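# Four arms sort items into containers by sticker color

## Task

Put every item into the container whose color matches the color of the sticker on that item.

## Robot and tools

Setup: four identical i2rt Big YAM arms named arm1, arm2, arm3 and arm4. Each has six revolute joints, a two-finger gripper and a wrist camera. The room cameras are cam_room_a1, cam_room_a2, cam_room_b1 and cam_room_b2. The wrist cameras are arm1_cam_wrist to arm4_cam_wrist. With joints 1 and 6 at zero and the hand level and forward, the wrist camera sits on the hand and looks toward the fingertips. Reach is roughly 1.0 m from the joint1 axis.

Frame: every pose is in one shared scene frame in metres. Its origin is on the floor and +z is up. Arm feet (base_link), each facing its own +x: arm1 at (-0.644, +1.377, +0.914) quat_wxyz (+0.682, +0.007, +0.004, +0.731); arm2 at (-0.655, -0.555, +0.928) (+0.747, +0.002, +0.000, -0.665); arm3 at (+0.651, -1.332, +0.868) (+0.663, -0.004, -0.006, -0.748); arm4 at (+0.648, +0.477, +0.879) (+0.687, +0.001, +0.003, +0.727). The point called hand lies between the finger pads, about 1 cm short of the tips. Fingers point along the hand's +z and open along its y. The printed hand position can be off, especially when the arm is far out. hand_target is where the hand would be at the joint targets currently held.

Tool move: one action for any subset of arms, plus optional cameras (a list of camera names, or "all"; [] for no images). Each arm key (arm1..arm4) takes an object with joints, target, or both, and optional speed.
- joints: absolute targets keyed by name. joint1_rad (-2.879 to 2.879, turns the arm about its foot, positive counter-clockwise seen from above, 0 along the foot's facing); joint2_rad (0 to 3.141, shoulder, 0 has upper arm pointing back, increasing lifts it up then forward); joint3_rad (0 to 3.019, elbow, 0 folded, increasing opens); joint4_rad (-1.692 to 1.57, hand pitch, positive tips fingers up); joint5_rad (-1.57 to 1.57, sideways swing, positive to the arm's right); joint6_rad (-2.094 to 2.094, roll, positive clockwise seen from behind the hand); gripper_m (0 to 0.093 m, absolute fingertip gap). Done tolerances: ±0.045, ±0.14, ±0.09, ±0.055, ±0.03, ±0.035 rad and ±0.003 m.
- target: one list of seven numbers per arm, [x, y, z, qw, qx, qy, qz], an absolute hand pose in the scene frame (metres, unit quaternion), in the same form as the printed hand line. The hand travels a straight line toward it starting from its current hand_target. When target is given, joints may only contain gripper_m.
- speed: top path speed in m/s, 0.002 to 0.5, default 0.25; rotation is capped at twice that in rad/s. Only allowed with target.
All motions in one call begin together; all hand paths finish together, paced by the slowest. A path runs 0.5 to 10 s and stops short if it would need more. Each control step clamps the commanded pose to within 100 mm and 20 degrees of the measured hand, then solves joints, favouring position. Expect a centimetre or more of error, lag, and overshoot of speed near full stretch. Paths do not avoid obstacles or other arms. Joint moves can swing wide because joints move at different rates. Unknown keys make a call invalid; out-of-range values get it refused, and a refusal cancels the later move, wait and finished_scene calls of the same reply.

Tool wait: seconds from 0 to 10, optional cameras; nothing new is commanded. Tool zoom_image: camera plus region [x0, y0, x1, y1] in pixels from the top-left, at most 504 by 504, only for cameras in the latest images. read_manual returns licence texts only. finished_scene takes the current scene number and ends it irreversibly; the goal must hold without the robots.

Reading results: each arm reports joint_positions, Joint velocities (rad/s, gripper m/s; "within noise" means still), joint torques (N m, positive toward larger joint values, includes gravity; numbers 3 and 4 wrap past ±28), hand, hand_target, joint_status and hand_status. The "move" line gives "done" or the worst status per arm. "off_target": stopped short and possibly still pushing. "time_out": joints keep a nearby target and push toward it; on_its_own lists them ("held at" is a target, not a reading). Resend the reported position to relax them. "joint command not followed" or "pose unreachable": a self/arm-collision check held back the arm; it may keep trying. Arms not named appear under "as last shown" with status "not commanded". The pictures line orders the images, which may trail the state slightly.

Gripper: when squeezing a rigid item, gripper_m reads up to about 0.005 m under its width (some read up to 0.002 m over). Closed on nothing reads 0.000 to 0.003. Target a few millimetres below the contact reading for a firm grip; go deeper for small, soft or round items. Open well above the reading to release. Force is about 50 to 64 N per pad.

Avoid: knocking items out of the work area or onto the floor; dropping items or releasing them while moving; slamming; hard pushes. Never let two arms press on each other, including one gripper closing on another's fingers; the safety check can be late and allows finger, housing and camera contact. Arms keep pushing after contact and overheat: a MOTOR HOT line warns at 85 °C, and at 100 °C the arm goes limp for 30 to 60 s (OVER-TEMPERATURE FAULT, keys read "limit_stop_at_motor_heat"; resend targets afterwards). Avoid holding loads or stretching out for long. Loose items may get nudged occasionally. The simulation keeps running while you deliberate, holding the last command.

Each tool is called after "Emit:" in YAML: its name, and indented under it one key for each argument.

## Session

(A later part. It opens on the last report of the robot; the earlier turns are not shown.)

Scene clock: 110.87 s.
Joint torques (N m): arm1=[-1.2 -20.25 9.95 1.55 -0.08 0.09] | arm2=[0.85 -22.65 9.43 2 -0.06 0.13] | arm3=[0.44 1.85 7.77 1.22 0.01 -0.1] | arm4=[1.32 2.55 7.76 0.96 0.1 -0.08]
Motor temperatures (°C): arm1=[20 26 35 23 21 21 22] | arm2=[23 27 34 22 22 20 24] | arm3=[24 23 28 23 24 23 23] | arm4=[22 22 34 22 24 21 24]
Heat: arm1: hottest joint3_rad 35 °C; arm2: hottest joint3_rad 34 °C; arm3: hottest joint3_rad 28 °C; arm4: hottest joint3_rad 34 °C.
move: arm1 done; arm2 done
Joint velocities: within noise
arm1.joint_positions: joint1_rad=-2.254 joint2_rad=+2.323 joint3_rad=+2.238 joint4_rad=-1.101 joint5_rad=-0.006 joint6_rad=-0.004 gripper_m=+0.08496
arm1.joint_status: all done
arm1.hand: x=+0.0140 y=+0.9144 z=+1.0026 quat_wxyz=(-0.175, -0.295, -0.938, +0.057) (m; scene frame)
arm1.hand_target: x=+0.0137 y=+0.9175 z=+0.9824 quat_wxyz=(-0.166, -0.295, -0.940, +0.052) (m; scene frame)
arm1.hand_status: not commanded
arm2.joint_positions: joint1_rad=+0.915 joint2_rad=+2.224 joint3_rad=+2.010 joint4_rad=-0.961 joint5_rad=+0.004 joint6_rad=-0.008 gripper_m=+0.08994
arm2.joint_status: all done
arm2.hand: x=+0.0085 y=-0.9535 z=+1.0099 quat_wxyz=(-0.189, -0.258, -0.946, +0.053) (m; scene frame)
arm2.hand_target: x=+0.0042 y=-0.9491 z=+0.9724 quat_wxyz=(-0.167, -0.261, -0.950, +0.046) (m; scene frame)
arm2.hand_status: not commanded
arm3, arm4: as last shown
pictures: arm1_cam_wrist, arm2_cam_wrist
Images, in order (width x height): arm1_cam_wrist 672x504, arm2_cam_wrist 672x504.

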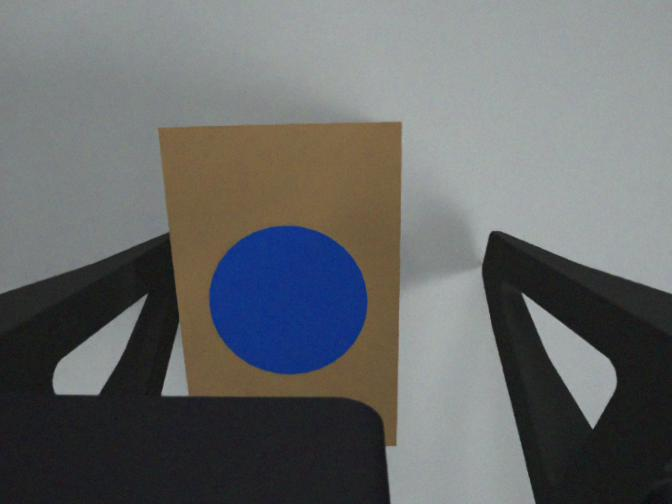

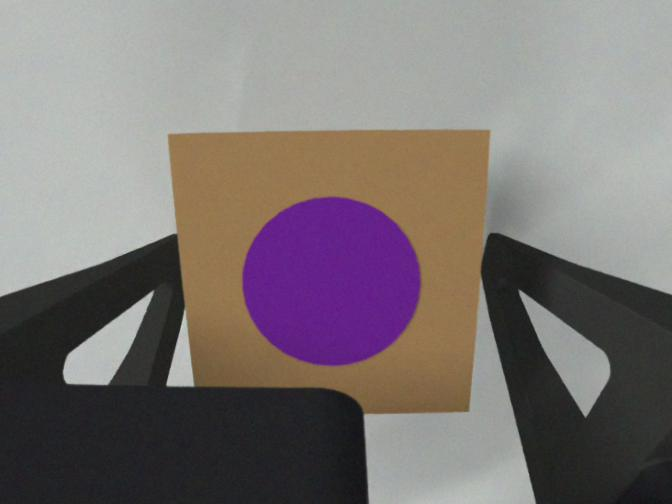

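Emit:
move:
  arm1: {"target": [-0.25, 1.10, 1.14, -0.1656, -0.2952, -0.9395, 0.052], "speed": 0.3}
  arm2: {"target": [-0.25, -0.795, 1.15, -0.1674, -0.2607, -0.9497, 0.046], "speed": 0.3}
  arm3: {"target": [0.307, -1.129, 1.14, 0.0505, -0.9466, 0.2598, 0.184], "speed": 0.3}
  arm4: {"target": [0.326, 0.715, 1.14, 0.0574, -0.9362, 0.2952, 0.182], "speed": 0.3}
  cameras: ["arm1_cam_wrist", "arm2_cam_wrist"]

Emit:
move:
  arm3: {"target": [0.034, -0.970, 1.125, 0.0505, -0.9466, 0.2598, 0.184], "speed": 0.25}
  arm4: {"target": [0.042, 0.926, 1.12, 0.0574, -0.9362, 0.2952, 0.182], "speed": 0.25}
  cameras: ["arm3_cam_wrist", "arm4_cam_wrist"]

Scene clock: 142.00 s.
Joint torques (N m): arm1=[-1.96 -8.12 11.25 0.46 -0.06 -0.07] | arm2=[1.44 -11.69 9.99 0.92 0.07 0.19] | arm3=[1.9 -9.82 9.4 1.18 0.11 0.02] | arm4=[0.15 -9.58 9.48 0.96 0.15 -0.11]
Motor temperatures (°C): arm1=[20 26 34 23 21 21 22] | arm2=[23 28 33 22 22 20 23] | arm3=[24 23 28 23 24 23 23] | arm4=[22 22 34 22 24 21 24]
Heat: arm1: hottest joint3_rad 34 °C; arm2: hottest joint3_rad 33 °C; arm3: hottest joint3_rad 28 °C; arm4: hottest joint3_rad 34 °C.
move: arm1 done; arm2 off_target; arm3 done; arm4 off_target
Joint velocities: within noise
arm1.joint_positions: joint1_rad=-2.254 joint2_rad=+1.362 joint3_rad=+1.231 joint4_rad=-1.059 joint5_rad=-0.008 joint6_rad=+0.001 gripper_m=+0.08496
arm1.joint_status: not commanded
arm1.hand: x=-0.2476 y=+1.1008 z=+1.1439 quat_wxyz=(-0.174, -0.297, -0.937, +0.054) (m; scene frame)
arm1.hand_target: x=-0.2500 y=+1.1001 z=+1.1400 quat_wxyz=(-0.166, -0.295, -0.940, +0.052) (m; scene frame)
arm1.hand_status: done (0.005 m and 1.0 deg from the pose sent, 0.351 m and 1.2 deg at the start)
arm2.joint_positions: joint1_rad=+0.915 joint2_rad=+1.349 joint3_rad=+1.213 joint4_rad=-1.045 joint5_rad=+0.004 joint6_rad=-0.008 gripper_m=+0.08994
arm2.joint_status: not commanded
arm2.hand: x=-0.2471 y=-0.8015 z=+1.1636 quat_wxyz=(-0.186, -0.258, -0.947, +0.052) (m; scene frame)
arm2.hand_target: x=-0.2502 y=-0.7951 z=+1.1503 quat_wxyz=(-0.167, -0.261, -0.950, +0.046) (m; scene frame)
arm2.hand_status: off_target (0.015 m and 2.3 deg from the pose sent, 0.334 m and 2.7 deg at the start)
arm3.joint_positions: joint1_rad=-1.977 joint2_rad=+1.139 joint3_rad=+1.128 joint4_rad=-1.194 joint5_rad=+0.015 joint6_rad=+0.007 gripper_m=+0.09402
arm3.joint_status: not commanded
arm3.hand: x=+0.3107 y=-1.1267 z=+1.1337 quat_wxyz=(+0.048, -0.949, +0.262, +0.172) (m; scene frame)
arm3.hand_target: x=+0.3071 y=-1.1290 z=+1.1400 quat_wxyz=(+0.050, -0.947, +0.260, +0.184) (m; scene frame)
arm3.hand_status: done (0.008 m and 1.5 deg from the pose sent, 0.305 m and 21.6 deg at the start)
arm4.joint_positions: joint1_rad=+0.890 joint2_rad=+1.154 joint3_rad=+1.095 joint4_rad=-1.164 joint5_rad=-0.005 joint6_rad=-0.008 gripper_m=+0.09401
arm4.joint_status: not commanded
arm4.hand: x=+0.3279 y=+0.7094 z=+1.1306 quat_wxyz=(-0.049, +0.938, -0.299, -0.167) (m; scene frame)
arm4.hand_target: x=+0.3262 y=+0.7149 z=+1.1400 quat_wxyz=(-0.058, +0.936, -0.295, -0.182) (m; scene frame)
arm4.hand_status: off_target (0.011 m and 2.0 deg from the pose sent, 0.318 m and 22.3 deg at the start)
pictures: arm1_cam_wrist, arm2_cam_wrist
Images, in order (width x height): arm1_cam_wrist 672x504, arm2_cam_wrist 672x504.

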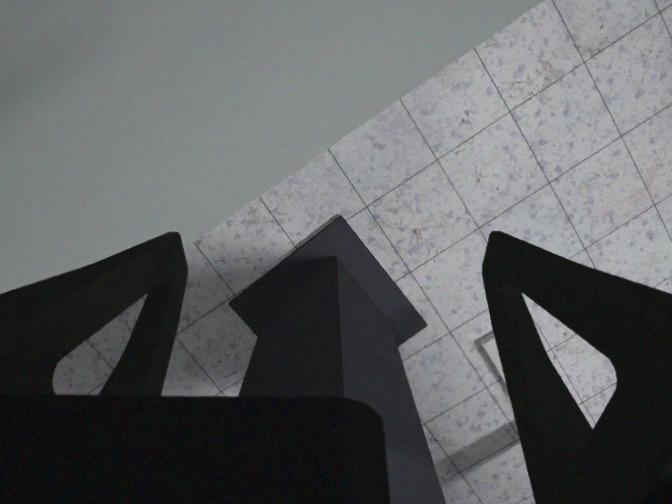

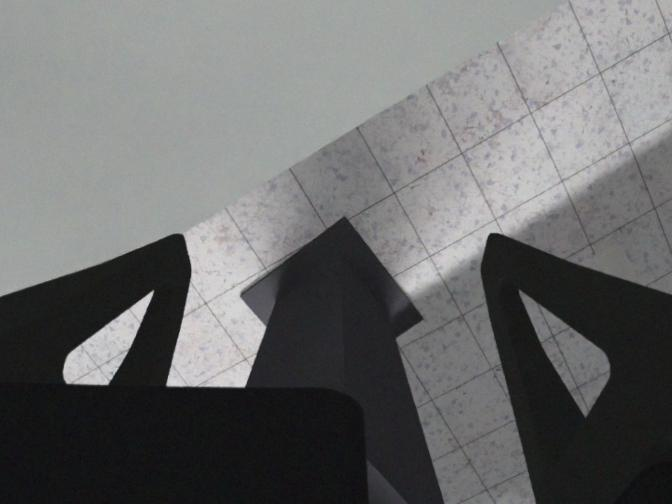

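Scene clock: 144.37 s.
Joint torques (N m): arm1=[-1.85 -8.53 11.11 0.66 -0.04 -0.05] | arm2=[1.44 -11.58 9.98 0.96 0.07 0.19] | arm3=[1.79 -23.24 13.85 0.29 0.03 -0.04] | arm4=[0.38 -23.59 12.36 0.25 0.09 -0.11]
Motor temperatures (°C): arm1=[20 26 34 23 21 21 22] | arm2=[23 28 33 22 22 20 23] | arm3=[24 23 28 23 24 23 23] | arm4=[22 22 34 22 24 21 24]
Heat: arm1: hottest joint3_rad 34 °C; arm2: hottest joint3_rad 33 °C; arm3: hottest joint3_rad 28 °C; arm4: hottest joint3_rad 34 °C.
move: arm3 off_target; arm4 off_target
Joint velocities: within noise
arm1, arm2: as last shown
arm3.joint_positions: joint1_rad=-1.977 joint2_rad=+1.984 joint3_rad=+2.044 joint4_rad=-1.279 joint5_rad=+0.015 joint6_rad=+0.007 gripper_m=+0.09402
arm3.joint_status: not commanded
arm3.hand: x=+0.0454 y=-0.9729 z=+1.1040 quat_wxyz=(+0.046, -0.950, +0.262, +0.165) (m; scene frame)
arm3.hand_target: x=+0.0350 y=-0.9705 z=+1.1252 quat_wxyz=(+0.051, -0.946, +0.260, +0.185) (m; scene frame)
arm3.hand_status: off_target (0.024 m and 2.3 deg from the pose sent, 0.318 m and 1.5 deg at the start)
arm4.joint_positions: joint1_rad=+0.886 joint2_rad=+2.121 joint3_rad=+2.233 joint4_rad=-1.321 joint5_rad=-0.005 joint6_rad=-0.011 gripper_m=+0.09401
arm4.joint_status: not commanded
arm4.hand: x=+0.0465 y=+0.9153 z=+1.1112 quat_wxyz=(-0.052, +0.937, -0.299, -0.173) (m; scene frame)
arm4.hand_target: x=+0.0427 y=+0.9256 z=+1.1200 quat_wxyz=(-0.058, +0.936, -0.295, -0.183) (m; scene frame)
arm4.hand_status: off_target (0.015 m and 1.2 deg from the pose sent, 0.359 m and 2.0 deg at the start)
pictures: arm3_cam_wrist, arm4_cam_wrist
Images, in order (width x height): arm3_cam_wrist 672x504, arm4_cam_wrist 672x504.

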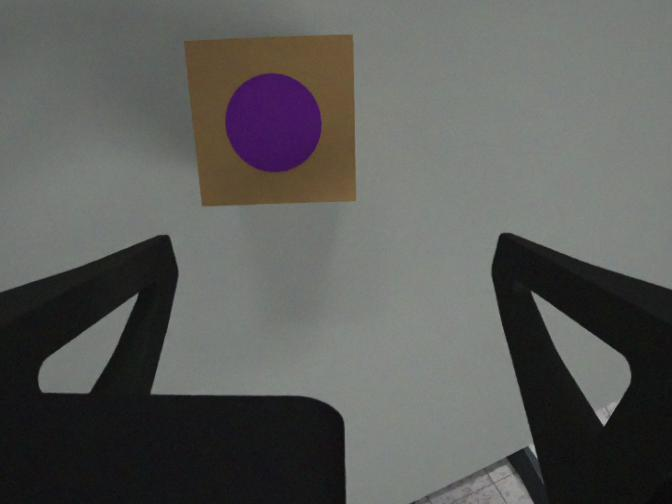

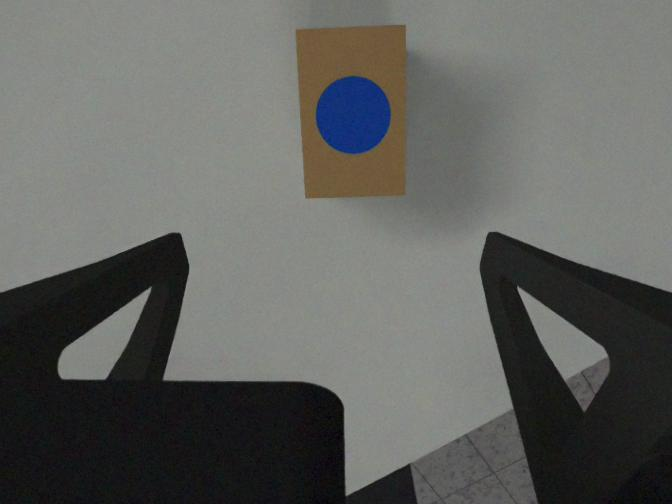

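Emit:
move:
  arm3: {"target": [-0.009, -0.968, 1.024, 0.0478, -0.9503, 0.2458, 0.1847], "speed": 0.15}
  arm4: {"target": [0.009, 0.956, 1.005, 0.0542, -0.9412, 0.2788, 0.1829], "speed": 0.15}
  cameras: ["arm3_cam_wrist", "arm4_cam_wrist"]

Scene clock: 164.30 s.
Joint torques (N m): arm1=[-2.2 -8 11.19 0.55 0.01 -0.04] | arm2=[1.49 -11.63 9.99 0.95 0.07 0.19] | arm3=[2.43 -24.94 9.26 1.29 -0.03 -0.08] | arm4=[0.32 -24.64 10.63 0.95 -0.05 -0.06]
Motor temperatures (°C): arm1=[20 26 34 23 21 21 21] | arm2=[23 27 33 22 22 20 23] | arm3=[24 24 31 23 24 23 23] | arm4=[22 25 39 22 24 21 24]
Heat: arm1: hottest joint3_rad 34 °C; arm2: hottest joint3_rad 33 °C; arm3: hottest joint3_rad 31 °C; arm4: hottest joint3_rad 39 °C.
move: arm3 off_target; arm4 off_target
Joint velocities: within noise
arm1, arm2: as last shown
arm3.joint_positions: joint1_rad=-1.960 joint2_rad=+2.113 joint3_rad=+2.044 joint4_rad=-1.117 joint5_rad=+0.015 joint6_rad=+0.007 gripper_m=+0.09402
arm3.joint_status: not commanded
arm3.hand: x=-0.0011 y=-0.9614 z=+1.0272 quat_wxyz=(+0.048, -0.949, +0.253, +0.181) (m; scene frame)
arm3.hand_target: x=-0.0089 y=-0.9681 z=+1.0240 quat_wxyz=(+0.048, -0.950, +0.246, +0.185) (m; scene frame)
arm3.hand_status: off_target (0.011 m and 1.0 deg from the pose sent, 0.097 m and 3.0 deg at the start)
arm4.joint_positions: joint1_rad=+0.876 joint2_rad=+2.275 joint3_rad=+2.235 joint4_rad=-1.161 joint5_rad=-0.018 joint6_rad=-0.056 gripper_m=+0.09400
arm4.joint_status: not commanded
arm4.hand: x=+0.0131 y=+0.9457 z=+1.0112 quat_wxyz=(-0.052, +0.942, -0.281, -0.177) (m; scene frame)
arm4.hand_target: x=+0.0094 y=+0.9558 z=+1.0050 quat_wxyz=(-0.054, +0.941, -0.279, -0.183) (m; scene frame)
arm4.hand_status: off_target (0.013 m and 0.7 deg from the pose sent, 0.120 m and 2.6 deg at the start)
pictures: arm3_cam_wrist, arm4_cam_wrist
Images, in order (width x height): arm3_cam_wrist 672x504, arm4_cam_wrist 672x504.

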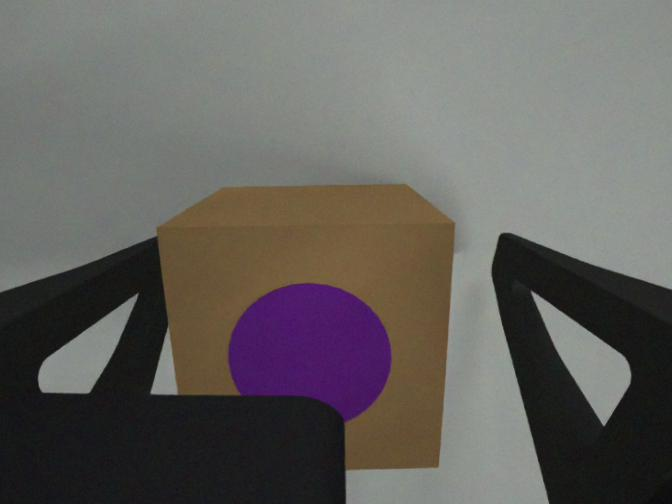

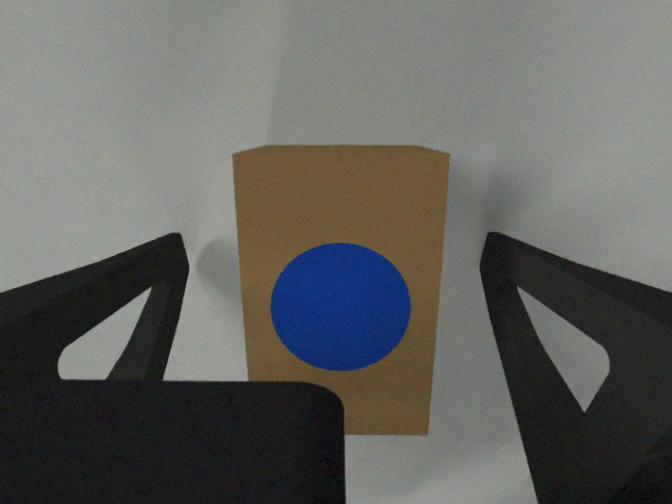

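Emit:
move:
  arm3: {"joints": {"gripper_m": 0.044}}
  arm4: {"joints": {"gripper_m": 0.037}}
  cameras: ["arm3_cam_wrist", "arm4_cam_wrist"]

Scene clock: 171.73 s.
Joint torques (N m): arm1=[-2.32 -8.29 11 0.5 -0.05 -0.05] | arm2=[1.55 -11.58 9.99 0.95 0.07 0.19] | arm3=[2.49 -24.7 9.29 1.28 0 -0.09] | arm4=[0.91 -25.35 10.7 1.06 -0.05 -0.08]
Motor temperatures (°C): arm1=[20 26 34 23 21 21 21] | arm2=[23 27 33 22 22 20 23] | arm3=[24 25 31 23 24 23 23] | arm4=[22 25 39 22 24 21 24]
Heat: arm1: hottest joint3_rad 34 °C; arm2: hottest joint3_rad 33 °C; arm3: hottest joint3_rad 31 °C; arm4: hottest joint3_rad 39 °C.
move: arm3 off_target; arm4 off_target
Joint velocities: within noise
arm1, arm2: as last shown
arm3.joint_positions: joint1_rad=-1.960 joint2_rad=+2.113 joint3_rad=+2.044 joint4_rad=-1.117 joint5_rad=+0.015 joint6_rad=+0.007 gripper_m=+0.05297
arm3.joint_status: gripper_m off_target (ended at +0.05299, target +0.04400)
arm3.hand: x=-0.0012 y=-0.9615 z=+1.0272 quat_wxyz=(+0.048, -0.949, +0.253, +0.181) (m; scene frame)
arm3.hand_target: x=-0.0088 y=-0.9680 z=+1.0240 quat_wxyz=(+0.048, -0.950, +0.246, +0.185) (m; scene frame)
arm3.hand_status: not commanded
arm4.joint_positions: joint1_rad=+0.875 joint2_rad=+2.275 joint3_rad=+2.235 joint4_rad=-1.161 joint5_rad=-0.018 joint6_rad=-0.056 gripper_m=+0.04418
arm4.joint_status: gripper_m off_target (ended at +0.04421, target +0.03700)
arm4.hand: x=+0.0135 y=+0.9462 z=+1.0112 quat_wxyz=(-0.052, +0.942, -0.281, -0.177) (m; scene frame)
arm4.hand_target: x=+0.0093 y=+0.9556 z=+1.0050 quat_wxyz=(-0.054, +0.941, -0.279, -0.183) (m; scene frame)
arm4.hand_status: not commanded
pictures: arm3_cam_wrist, arm4_cam_wrist
Images, in order (width x height): arm3_cam_wrist 672x504, arm4_cam_wrist 672x504.

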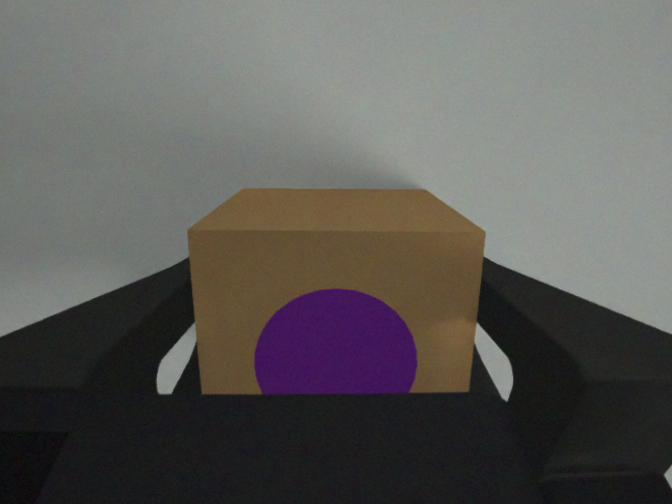

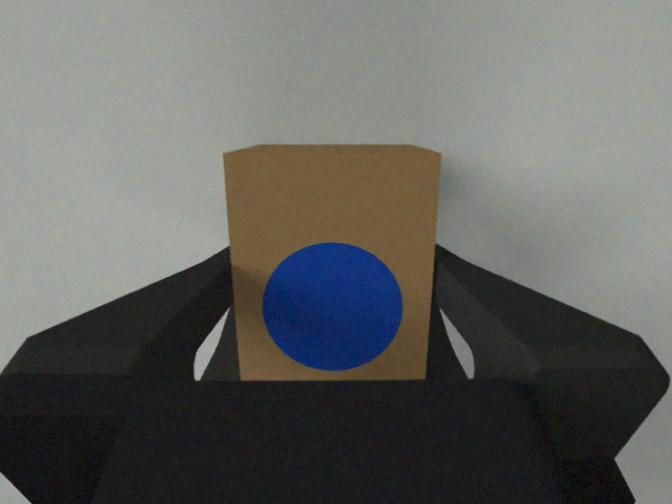

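Emit:
move:
  arm3: {"target": [0.307, -1.129, 1.14, 0.0478, -0.9503, 0.2458, 0.1847], "speed": 0.3}
  arm4: {"target": [0.326, 0.715, 1.14, 0.0542, -0.9412, 0.2788, 0.1829], "speed": 0.3}
  cameras: ["arm3_cam_wrist", "arm4_cam_wrist"]

Emit:
move:
  arm3: {"joints": {"joint1_rad": 1.789, "joint2_rad": 0.6, "joint3_rad": 1.4, "joint4_rad": -1.6, "joint5_rad": 0, "joint6_rad": 0}}
  arm4: {"joints": {"joint1_rad": -1.899, "joint2_rad": 0.6, "joint3_rad": 1.4, "joint4_rad": -1.6, "joint5_rad": 0, "joint6_rad": 0}}
  cameras: ["arm3_cam_wrist", "arm4_cam_wrist"]

Scene clock: 220.70 s.
Joint torques (N m): arm1=[-2.55 -8.47 11.06 0.75 -0.07 -0.07] | arm2=[1.49 -11.58 9.98 0.94 0.07 0.19] | arm3=[0.44 -7.94 8.91 0.54 -0.08 -0.12] | arm4=[0.85 -7.3 9.09 0.29 0.05 0.02]
Motor temperatures (°C): arm1=[20 25 34 23 21 21 21] | arm2=[23 26 33 22 22 20 23] | arm3=[24 28 30 23 24 23 24] | arm4=[22 27 40 22 24 21 26]
Heat: arm1: hottest joint3_rad 34 °C; arm2: hottest joint3_rad 33 °C; arm3: hottest joint3_rad 30 °C; arm4: hottest joint3_rad 40 °C.
move: arm3 done; arm4 done
Joint velocities: within noise
arm1, arm2: as last shown
arm1.hand: x=-0.2476 y=+1.1008 z=+1.1439 quat_wxyz=(-0.174, -0.296, -0.938, +0.054) (m; scene frame)
arm3.joint_positions: joint1_rad=-1.960 joint2_rad=+1.121 joint3_rad=+1.136 joint4_rad=-1.176 joint5_rad=+0.007 joint6_rad=-0.010 gripper_m=+0.05297
arm3.joint_status: not commanded
arm3.hand: x=+0.3040 y=-1.1320 z=+1.1454 quat_wxyz=(+0.049, -0.949, +0.244, +0.193) (m; scene frame)
arm3.hand_target: x=+0.3070 y=-1.1290 z=+1.1401 quat_wxyz=(+0.048, -0.950, +0.246, +0.185) (m; scene frame)
arm3.hand_status: done (0.007 m and 1.0 deg from the pose sent, 0.368 m and 1.0 deg at the start)
arm4.joint_positions: joint1_rad=+0.875 joint2_rad=+1.133 joint3_rad=+1.102 joint4_rad=-1.140 joint5_rad=-0.018 joint6_rad=-0.056 gripper_m=+0.04418
arm4.joint_status: not commanded
arm4.hand: x=+0.3261 y=+0.7149 z=+1.1438 quat_wxyz=(-0.057, +0.939, -0.280, -0.192) (m; scene frame)
arm4.hand_target: x=+0.3260 y=+0.7149 z=+1.1401 quat_wxyz=(-0.054, +0.941, -0.279, -0.183) (m; scene frame)
arm4.hand_status: done (0.004 m and 1.1 deg from the pose sent, 0.409 m and 0.7 deg at the start)
pictures: arm3_cam_wrist, arm4_cam_wrist
Images, in order (width x height): arm3_cam_wrist 672x504, arm4_cam_wrist 672x504.

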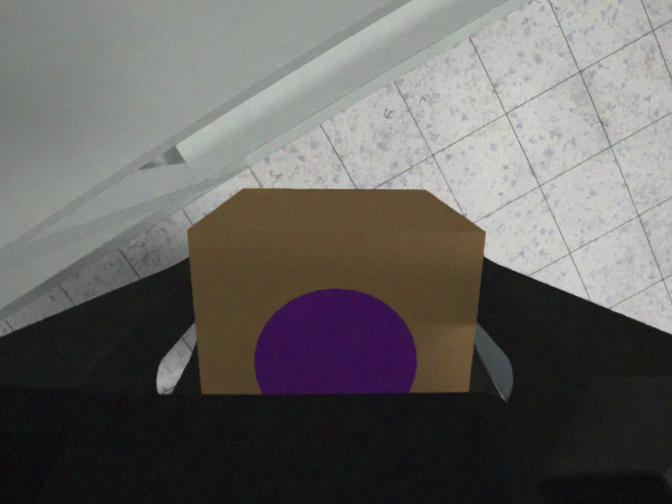

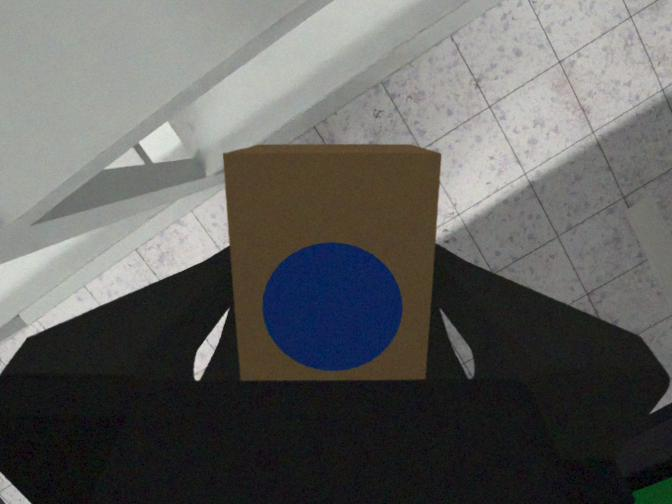

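Scene clock: 223.30 s.
Joint torques (N m): arm1=[-2.37 -8.29 11.08 0.53 -0.04 -0.05] | arm2=[1.49 -11.46 10.02 0.95 0.07 0.18] | arm3=[2.14 1.26 8.25 1.33 0.07 0.01] | arm4=[0.5 2.14 7.46 1.01 0.07 0.16]
Motor temperatures (°C): arm1=[20 25 34 23 21 21 21] | arm2=[23 26 33 22 22 20 23] | arm3=[24 28 30 23 24 23 24] | arm4=[22 27 40 22 24 21 26]
Heat: arm1: hottest joint3_rad 34 °C; arm2: hottest joint3_rad 33 °C; arm3: hottest joint3_rad 30 °C; arm4: hottest joint3_rad 40 °C.
move: arm3 done; arm4 done
Joint velocities: within noise
arm1, arm2: as last shown
arm3.joint_positions: joint1_rad=+1.778 joint2_rad=+0.610 joint3_rad=+1.390 joint4_rad=-1.599 joint5_rad=-0.001 joint6_rad=-0.006 gripper_m=+0.05305
arm3.joint_status: all done
arm3.hand: x=+0.8396 y=-1.3088 z=+1.3595 quat_wxyz=(-0.367, +0.045, -0.929, -0.009) (m; scene frame)
arm3.hand_target: x=+0.8346 y=-1.3072 z=+1.3653 quat_wxyz=(-0.375, +0.048, -0.926, -0.012) (m; scene frame)
arm3.hand_status: not commanded
arm4.joint_positions: joint1_rad=-1.895 joint2_rad=+0.603 joint3_rad=+1.393 joint4_rad=-1.594 joint5_rad=+0.001 joint6_rad=-0.011 gripper_m=+0.04419
arm4.joint_status: all done
arm4.hand: x=+0.8313 y=+0.4286 z=+1.3739 quat_wxyz=(-0.368, -0.118, -0.920, +0.054) (m; scene frame)
arm4.hand_target: x=+0.8284 y=+0.4289 z=+1.3765 quat_wxyz=(-0.370, -0.125, -0.919, +0.053) (m; scene frame)
arm4.hand_status: not commanded
pictures: arm3_cam_wrist, arm4_cam_wrist
Images, in order (width x height): arm3_cam_wrist 672x504, arm4_cam_wrist 672x504.

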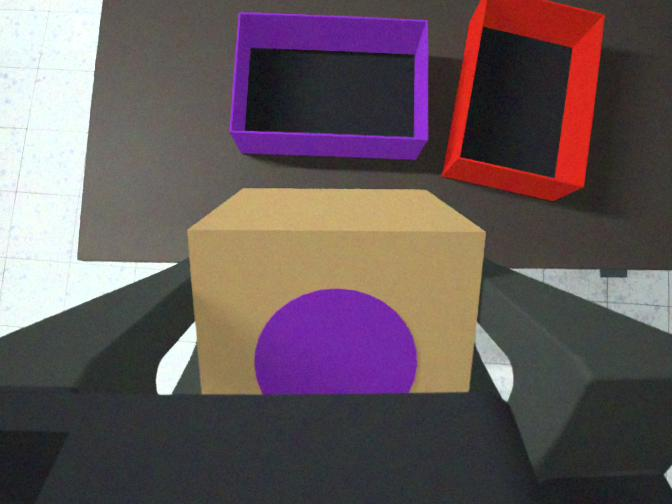

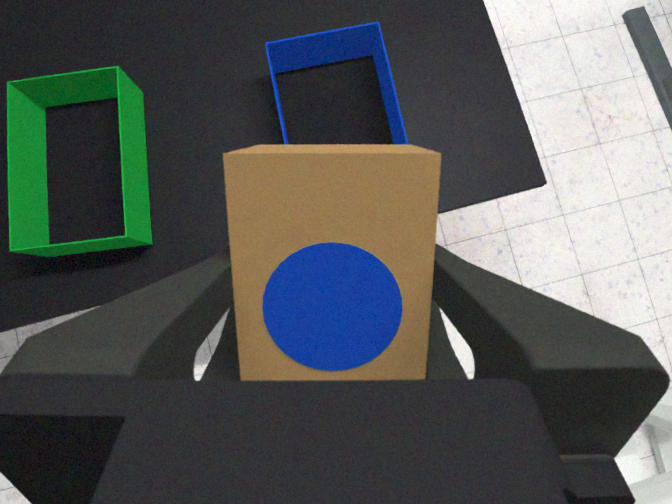

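Emit:
move:
  arm3: {"target": [1.218, -1.277, 0.785, 0.1906, -0.0479, 0.9804, 0.0093], "speed": 0.3}
  arm4: {"target": [1.143, 0.337, 0.785, 0.189, 0.1332, 0.9725, -0.0259], "speed": 0.3}
  cameras: ["arm3_cam_wrist", "arm4_cam_wrist", "cam_room_a1", "cam_room_a2"]

Scene clock: 234.10 s.
Joint torques (N m): arm1=[-2.32 -8.64 11.11 0.68 -0.04 -0.07] | arm2=[1.49 -11.58 10.02 0.98 0.08 0.19] | arm3=[1.49 -19.84 8.2 1.06 -0.06 0.03] | arm4=[0.73 -16.26 6.5 1.14 -0.04 0.14]
Motor temperatures (°C): arm1=[20 25 34 23 21 21 21] | arm2=[23 26 33 22 22 20 23] | arm3=[24 27 30 23 24 23 24] | arm4=[22 26 38 22 24 21 26]
Heat: arm1: hottest joint3_rad 34 °C; arm2: hottest joint3_rad 33 °C; arm3: hottest joint3_rad 30 °C; arm4: hottest joint3_rad 38 °C.
move: arm3 off_target; arm4 off_target
Joint velocities: within noise
arm1, arm2: as last shown
arm3.joint_positions: joint1_rad=+1.778 joint2_rad=+2.010 joint3_rad=+1.060 joint4_rad=-0.291 joint5_rad=-0.012 joint6_rad=-0.006 gripper_m=+0.05305
arm3.joint_status: not commanded
arm3.hand: x=+1.1951 y=-1.2843 z=+0.7685 quat_wxyz=(-0.164, +0.047, -0.985, -0.006) (m; scene frame)
arm3.hand_target: x=+1.2171 y=-1.2769 z=+0.7856 quat_wxyz=(-0.191, +0.048, -0.980, -0.010) (m; scene frame)
arm3.hand_status: off_target (0.029 m and 3.1 deg from the pose sent, 0.689 m and 21.1 deg at the start)
arm4.joint_positions: joint1_rad=-1.897 joint2_rad=+1.933 joint3_rad=+0.893 joint4_rad=-0.182 joint5_rad=-0.002 joint6_rad=-0.011 gripper_m=+0.04419
arm4.joint_status: not commanded
arm4.hand: x=+1.1259 y=+0.3447 z=+0.7771 quat_wxyz=(-0.169, -0.126, -0.977, +0.025) (m; scene frame)
arm4.hand_target: x=+1.1426 y=+0.3371 z=+0.7856 quat_wxyz=(-0.189, -0.133, -0.973, +0.026) (m; scene frame)
arm4.hand_status: off_target (0.020 m and 2.4 deg from the pose sent, 0.672 m and 21.8 deg at the start)
pictures: arm3_cam_wrist, arm4_cam_wrist, cam_room_a1, cam_room_a2
Images, in order (width x height): arm3_cam_wrist 672x504, arm4_cam_wrist 672x504, cam_room_a1 672x504, cam_room_a2 672x504.

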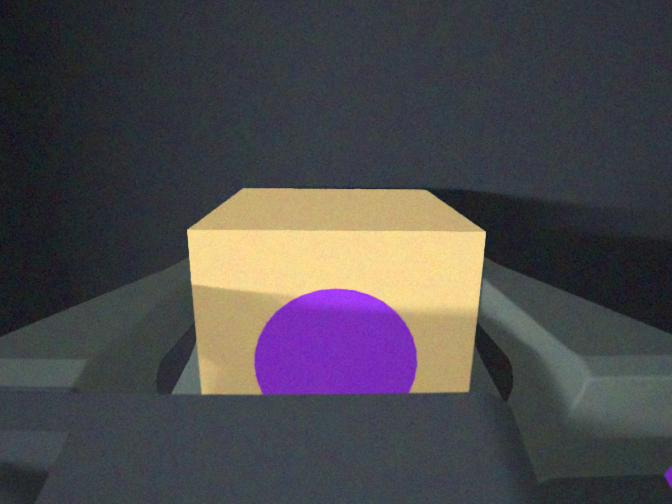

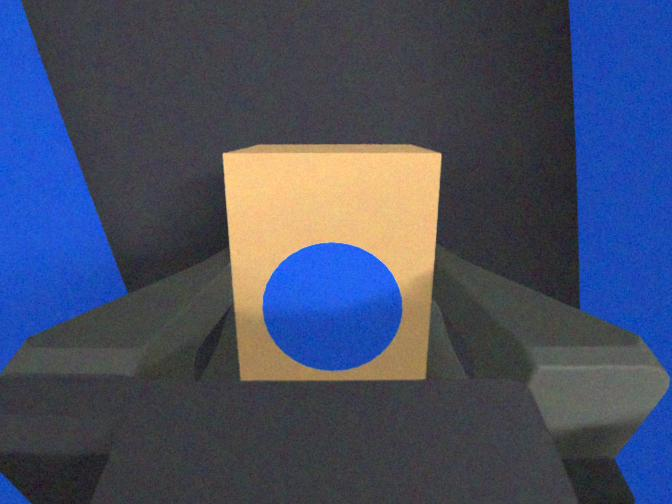

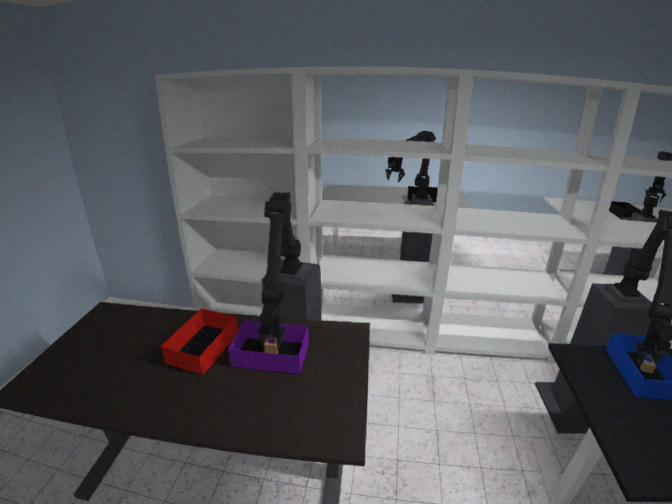

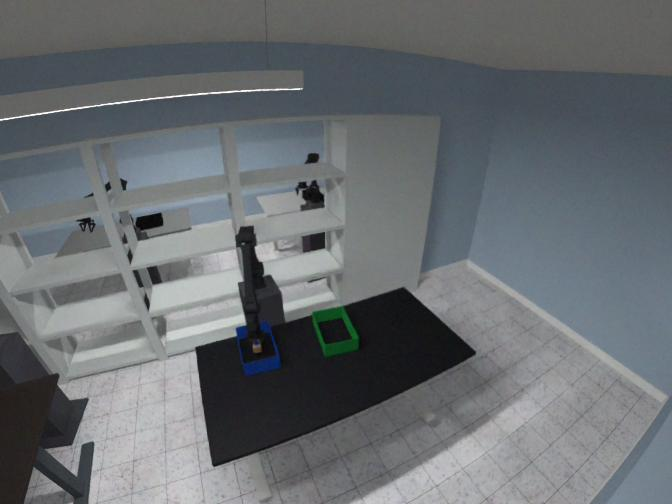

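Emit:
move:
  arm3: {"target": [1.216, -1.278, 0.722, 0.1906, -0.0479, 0.9804, 0.0093], "speed": 0.08}
  arm4: {"target": [1.143, 0.337, 0.722, 0.189, 0.1332, 0.9725, -0.0259], "speed": 0.08}
  cameras: ["arm3_cam_wrist", "arm4_cam_wrist"]

Scene clock: 239.97 s.
Joint torques (N m): arm1=[-2.14 -8.47 11.29 0.75 -0.08 -0.07] | arm2=[1.49 -11.63 10 0.98 0.07 0.19] | arm3=[1.49 -13.57 6.75 1.29 0.02 0.01] | arm4=[0.32 -13.39 5.24 1.11 0.02 0.13]
Motor temperatures (°C): arm1=[20 25 34 23 21 21 21] | arm2=[23 26 33 22 22 20 23] | arm3=[24 27 30 23 24 23 24] | arm4=[22 26 38 22 24 21 26]
Heat: arm1: hottest joint3_rad 34 °C; arm2: hottest joint3_rad 33 °C; arm3: hottest joint3_rad 30 °C; arm4: hottest joint3_rad 38 °C.
move: arm3 off_target; arm4 off_target
Joint velocities: within noise
arm1, arm2: as last shown
arm3.joint_positions: joint1_rad=+1.778 joint2_rad=+2.076 joint3_rad=+1.074 joint4_rad=-0.153 joint5_rad=-0.014 joint6_rad=-0.004 gripper_m=+0.05305
arm3.joint_status: not commanded
arm3.hand: x=+1.2185 y=-1.2822 z=+0.7499 quat_wxyz=(-0.206, +0.047, -0.977, -0.008) (m; scene frame)
arm3.hand_target: x=+1.2145 y=-1.2782 z=+0.7232 quat_wxyz=(-0.191, +0.048, -0.980, -0.009) (m; scene frame)
arm3.hand_status: off_target (0.028 m and 1.8 deg from the pose sent, 0.051 m and 3.1 deg at the start)
arm4.joint_positions: joint1_rad=-1.897 joint2_rad=+2.054 joint3_rad=+0.914 joint4_rad=-0.033 joint5_rad=-0.004 joint6_rad=-0.011 gripper_m=+0.04419
arm4.joint_status: not commanded
arm4.hand: x=+1.1413 y=+0.3406 z=+0.7378 quat_wxyz=(-0.194, -0.126, -0.973, +0.027) (m; scene frame)
arm4.hand_target: x=+1.1424 y=+0.3373 z=+0.7225 quat_wxyz=(-0.189, -0.133, -0.973, +0.026) (m; scene frame)
arm4.hand_status: off_target (0.016 m and 1.0 deg from the pose sent, 0.058 m and 2.4 deg at the start)
pictures: arm3_cam_wrist, arm4_cam_wrist
Images, in order (width x height): arm3_cam_wrist 672x504, arm4_cam_wrist 672x504.

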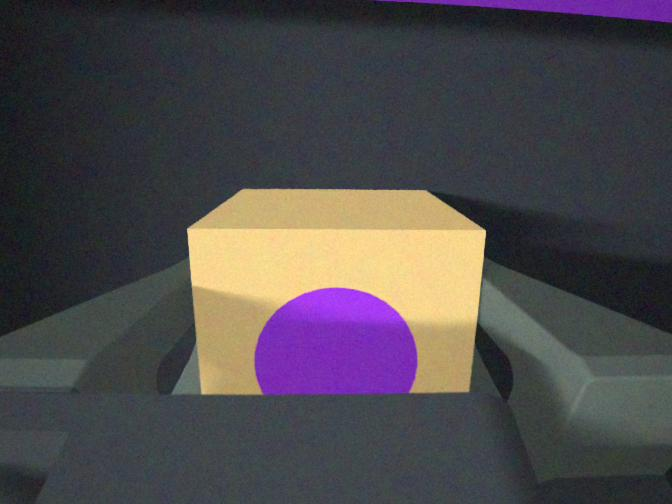

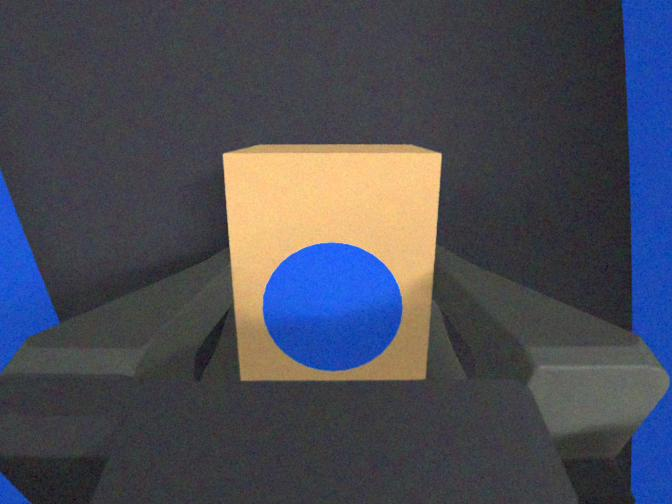

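Emit:
move:
  arm4: {"target": [1.143, 0.337, 0.710, 0.189, 0.1332, 0.9725, -0.0259], "speed": 0.08}
  cameras: []

Emit:
move:
  arm3: {"joints": {"gripper_m": 0.088}}
  arm4: {"joints": {"gripper_m": 0.080}}
  cameras: ["arm3_cam_wrist", "arm4_cam_wrist"]

Emit:
move:
  arm3: {"target": [1.19, -1.28, 0.95, 0.1906, -0.0479, 0.9804, 0.0093], "speed": 0.25}
  arm4: {"target": [1.12, 0.343, 0.95, 0.189, 0.1332, 0.9725, -0.0259], "speed": 0.25}
  cameras: ["arm3_cam_wrist", "arm4_cam_wrist", "cam_room_a1", "cam_room_a2"]

Scene clock: 248.13 s.
Joint torques (N m): arm1=[-2.08 -7.82 11.15 0.72 -0.04 -0.03] | arm2=[1.61 -11.52 9.99 0.94 0.07 0.18] | arm3=[1.67 -13.51 6.69 1.26 0.02 0.02] | arm4=[0.73 -11.87 5.12 1.28 0.06 0.13]
Motor temperatures (°C): arm1=[20 25 34 23 21 21 21] | arm2=[23 26 33 22 22 20 23] | arm3=[24 27 29 23 24 23 24] | arm4=[22 26 36 22 24 21 26]
Heat: arm1: hottest joint3_rad 34 °C; arm2: hottest joint3_rad 33 °C; arm3: hottest joint3_rad 29 °C; arm4: hottest joint3_rad 36 °C.
move: arm4 off_target
Joint velocities: within noise
arm1.joint_positions: joint1_rad=-2.254 joint2_rad=+1.362 joint3_rad=+1.231 joint4_rad=-1.059 joint5_rad=-0.008 joint6_rad=+0.001 gripper_m=+0.08496
arm1.joint_status: not commanded
arm1.hand: x=-0.2476 y=+1.1008 z=+1.1439 quat_wxyz=(-0.174, -0.296, -0.938, +0.054) (m; scene frame)
arm1.hand_target: x=-0.2500 y=+1.1001 z=+1.1400 quat_wxyz=(-0.166, -0.295, -0.940, +0.052) (m; scene frame)
arm1.hand_status: not commanded
arm2.joint_positions: joint1_rad=+0.915 joint2_rad=+1.349 joint3_rad=+1.213 joint4_rad=-1.045 joint5_rad=+0.004 joint6_rad=-0.008 gripper_m=+0.08994
arm2.joint_status: not commanded
arm2.hand: x=-0.2471 y=-0.8015 z=+1.1636 quat_wxyz=(-0.186, -0.258, -0.947, +0.052) (m; scene frame)
arm2.hand_target: x=-0.2502 y=-0.7951 z=+1.1503 quat_wxyz=(-0.167, -0.261, -0.950, +0.046) (m; scene frame)
arm2.hand_status: not commanded
arm3: as last shown
arm4.joint_positions: joint1_rad=-1.897 joint2_rad=+2.062 joint3_rad=+0.920 joint4_rad=-0.005 joint5_rad=-0.004 joint6_rad=-0.011 gripper_m=+0.04419
arm4.joint_status: not commanded
arm4.hand: x=+1.1487 y=+0.3386 z=+0.7381 quat_wxyz=(-0.206, -0.125, -0.970, +0.029) (m; scene frame)
arm4.hand_target: x=+1.1414 y=+0.3377 z=+0.7114 quat_wxyz=(-0.189, -0.133, -0.973, +0.026) (m; scene frame)
arm4.hand_status: off_target (0.029 m and 2.2 deg from the pose sent, 0.028 m and 1.0 deg at the start)
pictures: none
No camera images: "cameras" was empty.

Scene clock: 248.70 s.
Joint torques (N m): arm1=[-2.08 -8.29 11.21 0.49 -0.05 -0.04] | arm2=[1.44 -11.58 10 0.98 0.07 0.19] | arm3=[1.79 -15.44 6.2 0.88 -0.1 -0.06] | arm4=[0.15 -13.04 4.6 0.87 0.15 0.15]
Motor temperatures (°C): arm1=[20 25 34 23 21 21 21] | arm2=[23 26 33 22 22 20 23] | arm3=[24 27 29 23 24 23 24] | arm4=[22 26 36 22 24 21 26]
Heat: arm1: hottest joint3_rad 34 °C; arm2: hottest joint3_rad 33 °C; arm3: hottest joint3_rad 29 °C; arm4: hottest joint3_rad 36 °C.
move: arm3 done; arm4 done
Joint velocities: within noise
arm1, arm2: as last shown
arm3.joint_positions: joint1_rad=+1.776 joint2_rad=+2.093 joint3_rad=+1.080 joint4_rad=-0.142 joint5_rad=-0.011 joint6_rad=+0.002 gripper_m=+0.08794
arm3.joint_status: all done
arm3.hand: x=+1.2198 y=-1.2838 z=+0.7432 quat_wxyz=(-0.206, +0.043, -0.978, -0.007) (m; scene frame)
arm3.hand_target: x=+1.2145 y=-1.2782 z=+0.7233 quat_wxyz=(-0.191, +0.048, -0.980, -0.009) (m; scene frame)
arm3.hand_status: not commanded
arm4.joint_positions: joint1_rad=-1.894 joint2_rad=+2.071 joint3_rad=+0.926 joint4_rad=+0.004 joint5_rad=-0.007 joint6_rad=-0.011 gripper_m=+0.07990
arm4.joint_status: all done
arm4.hand: x=+1.1520 y=+0.3397 z=+0.7360 quat_wxyz=(-0.210, -0.123, -0.970, +0.028) (m; scene frame)
arm4.hand_target: x=+1.1414 y=+0.3376 z=+0.7115 quat_wxyz=(-0.189, -0.133, -0.973, +0.026) (m; scene frame)
arm4.hand_status: not commanded
pictures: arm3_cam_wrist, arm4_cam_wrist
Images, in order (width x height): arm3_cam_wrist 672x504, arm4_cam_wrist 672x504.

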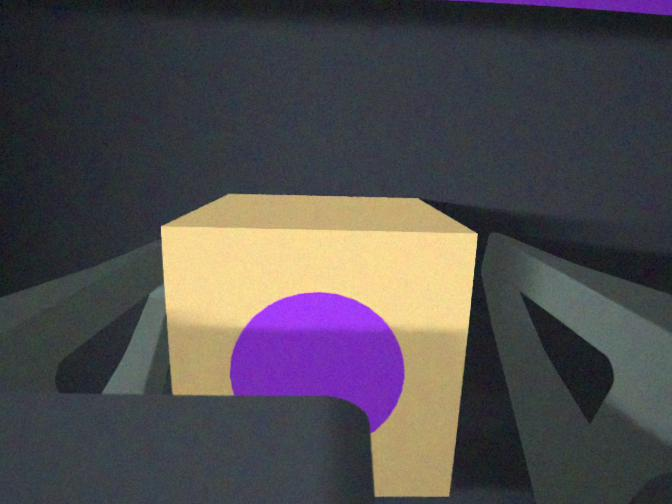

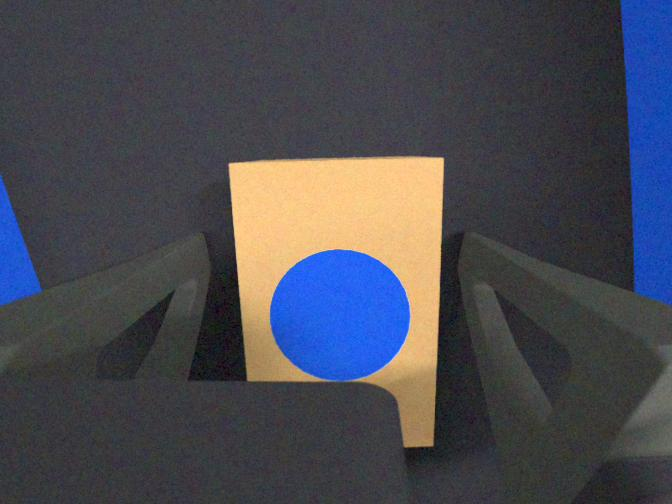

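Scene clock: 250.37 s.
Joint torques (N m): arm1=[-1.96 -7.88 11.15 0.55 -0.01 -0.05] | arm2=[1.44 -11.69 10 0.96 0.07 0.18] | arm3=[1.44 -15.85 11.18 0.36 -0.09 -0.09] | arm4=[0.03 -13.33 9.72 0.21 0.11 0.08]
Motor temperatures (°C): arm1=[20 25 34 23 21 21 21] | arm2=[23 26 33 22 22 20 23] | arm3=[24 27 29 23 24 23 24] | arm4=[22 26 36 22 24 21 26]
Heat: arm1: hottest joint3_rad 34 °C; arm2: hottest joint3_rad 33 °C; arm3: hottest joint3_rad 29 °C; arm4: hottest joint3_rad 36 °C.
move: arm3 off_target; arm4 off_target
Joint velocities: within noise
arm1, arm2: as last shown
arm3.joint_positions: joint1_rad=+1.776 joint2_rad=+1.647 joint3_rad=+1.079 joint4_rad=-0.652 joint5_rad=-0.013 joint6_rad=+0.002 gripper_m=+0.08796
arm3.joint_status: not commanded
arm3.hand: x=+1.1737 y=-1.2846 z=+0.9338 quat_wxyz=(-0.174, +0.043, -0.984, -0.007) (m; scene frame)
arm3.hand_target: x=+1.1893 y=-1.2800 z=+0.9502 quat_wxyz=(-0.191, +0.048, -0.980, -0.009) (m; scene frame)
arm3.hand_status: off_target (0.023 m and 2.0 deg from the pose sent, 0.209 m and 1.9 deg at the start)
arm4.joint_positions: joint1_rad=-1.899 joint2_rad=+1.540 joint3_rad=+0.923 joint4_rad=-0.588 joint5_rad=-0.007 joint6_rad=-0.011 gripper_m=+0.07992
arm4.joint_status: not commanded
arm4.hand: x=+1.1082 y=+0.3503 z=+0.9379 quat_wxyz=(-0.178, -0.127, -0.975, +0.024) (m; scene frame)
arm4.hand_target: x=+1.1196 y=+0.3431 z=+0.9502 quat_wxyz=(-0.189, -0.133, -0.973, +0.026) (m; scene frame)
arm4.hand_status: off_target (0.018 m and 1.5 deg from the pose sent, 0.216 m and 2.6 deg at the start)
pictures: arm3_cam_wrist, arm4_cam_wrist, cam_room_a1, cam_room_a2
Images, in order (width x height): arm3_cam_wrist 672x504, arm4_cam_wrist 672x504, cam_room_a1 672x504, cam_room_a2 672x504.

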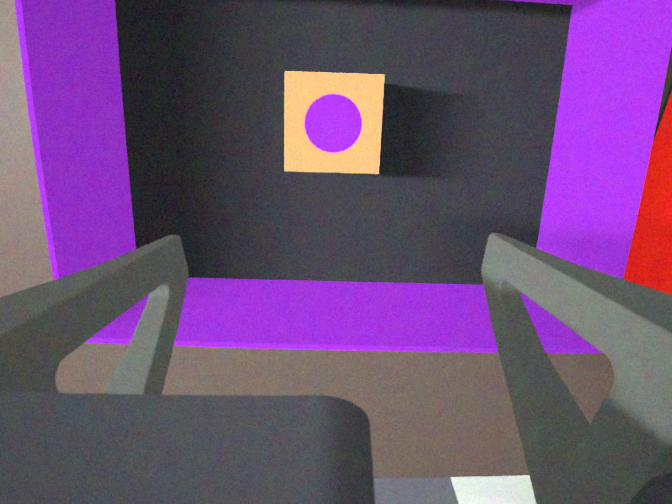

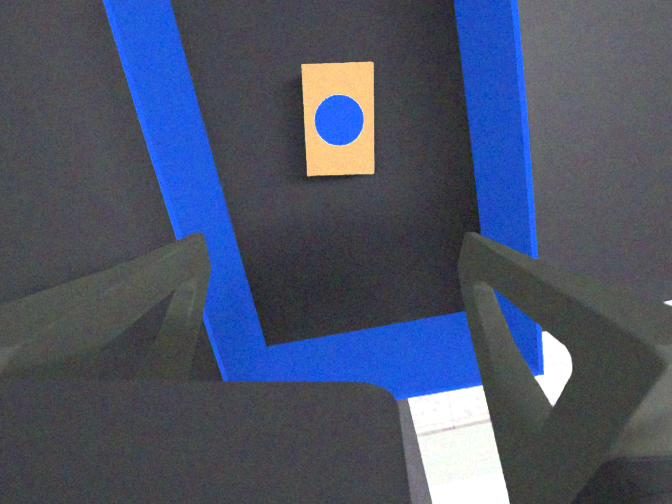

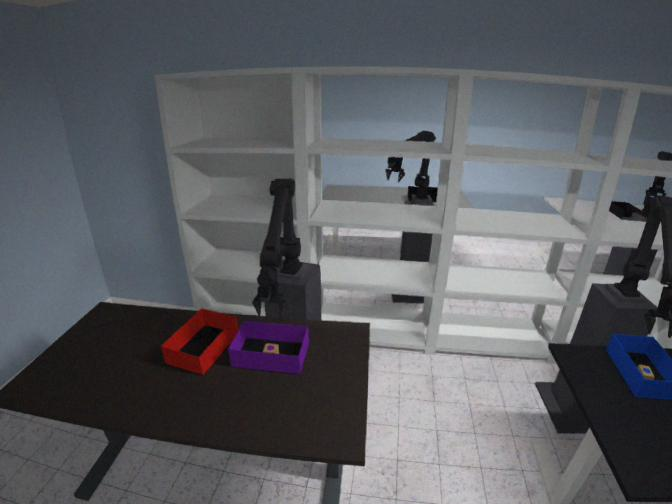

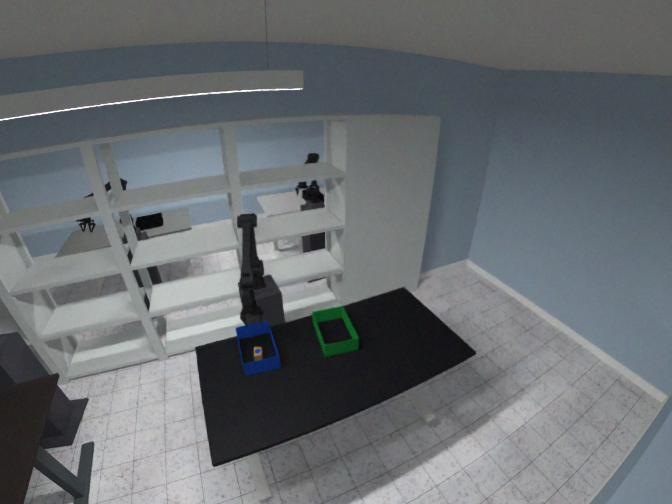

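Both items are in their containers.

Emit:
finished_scene:
  scene: 2

The scene is finished: the task was done.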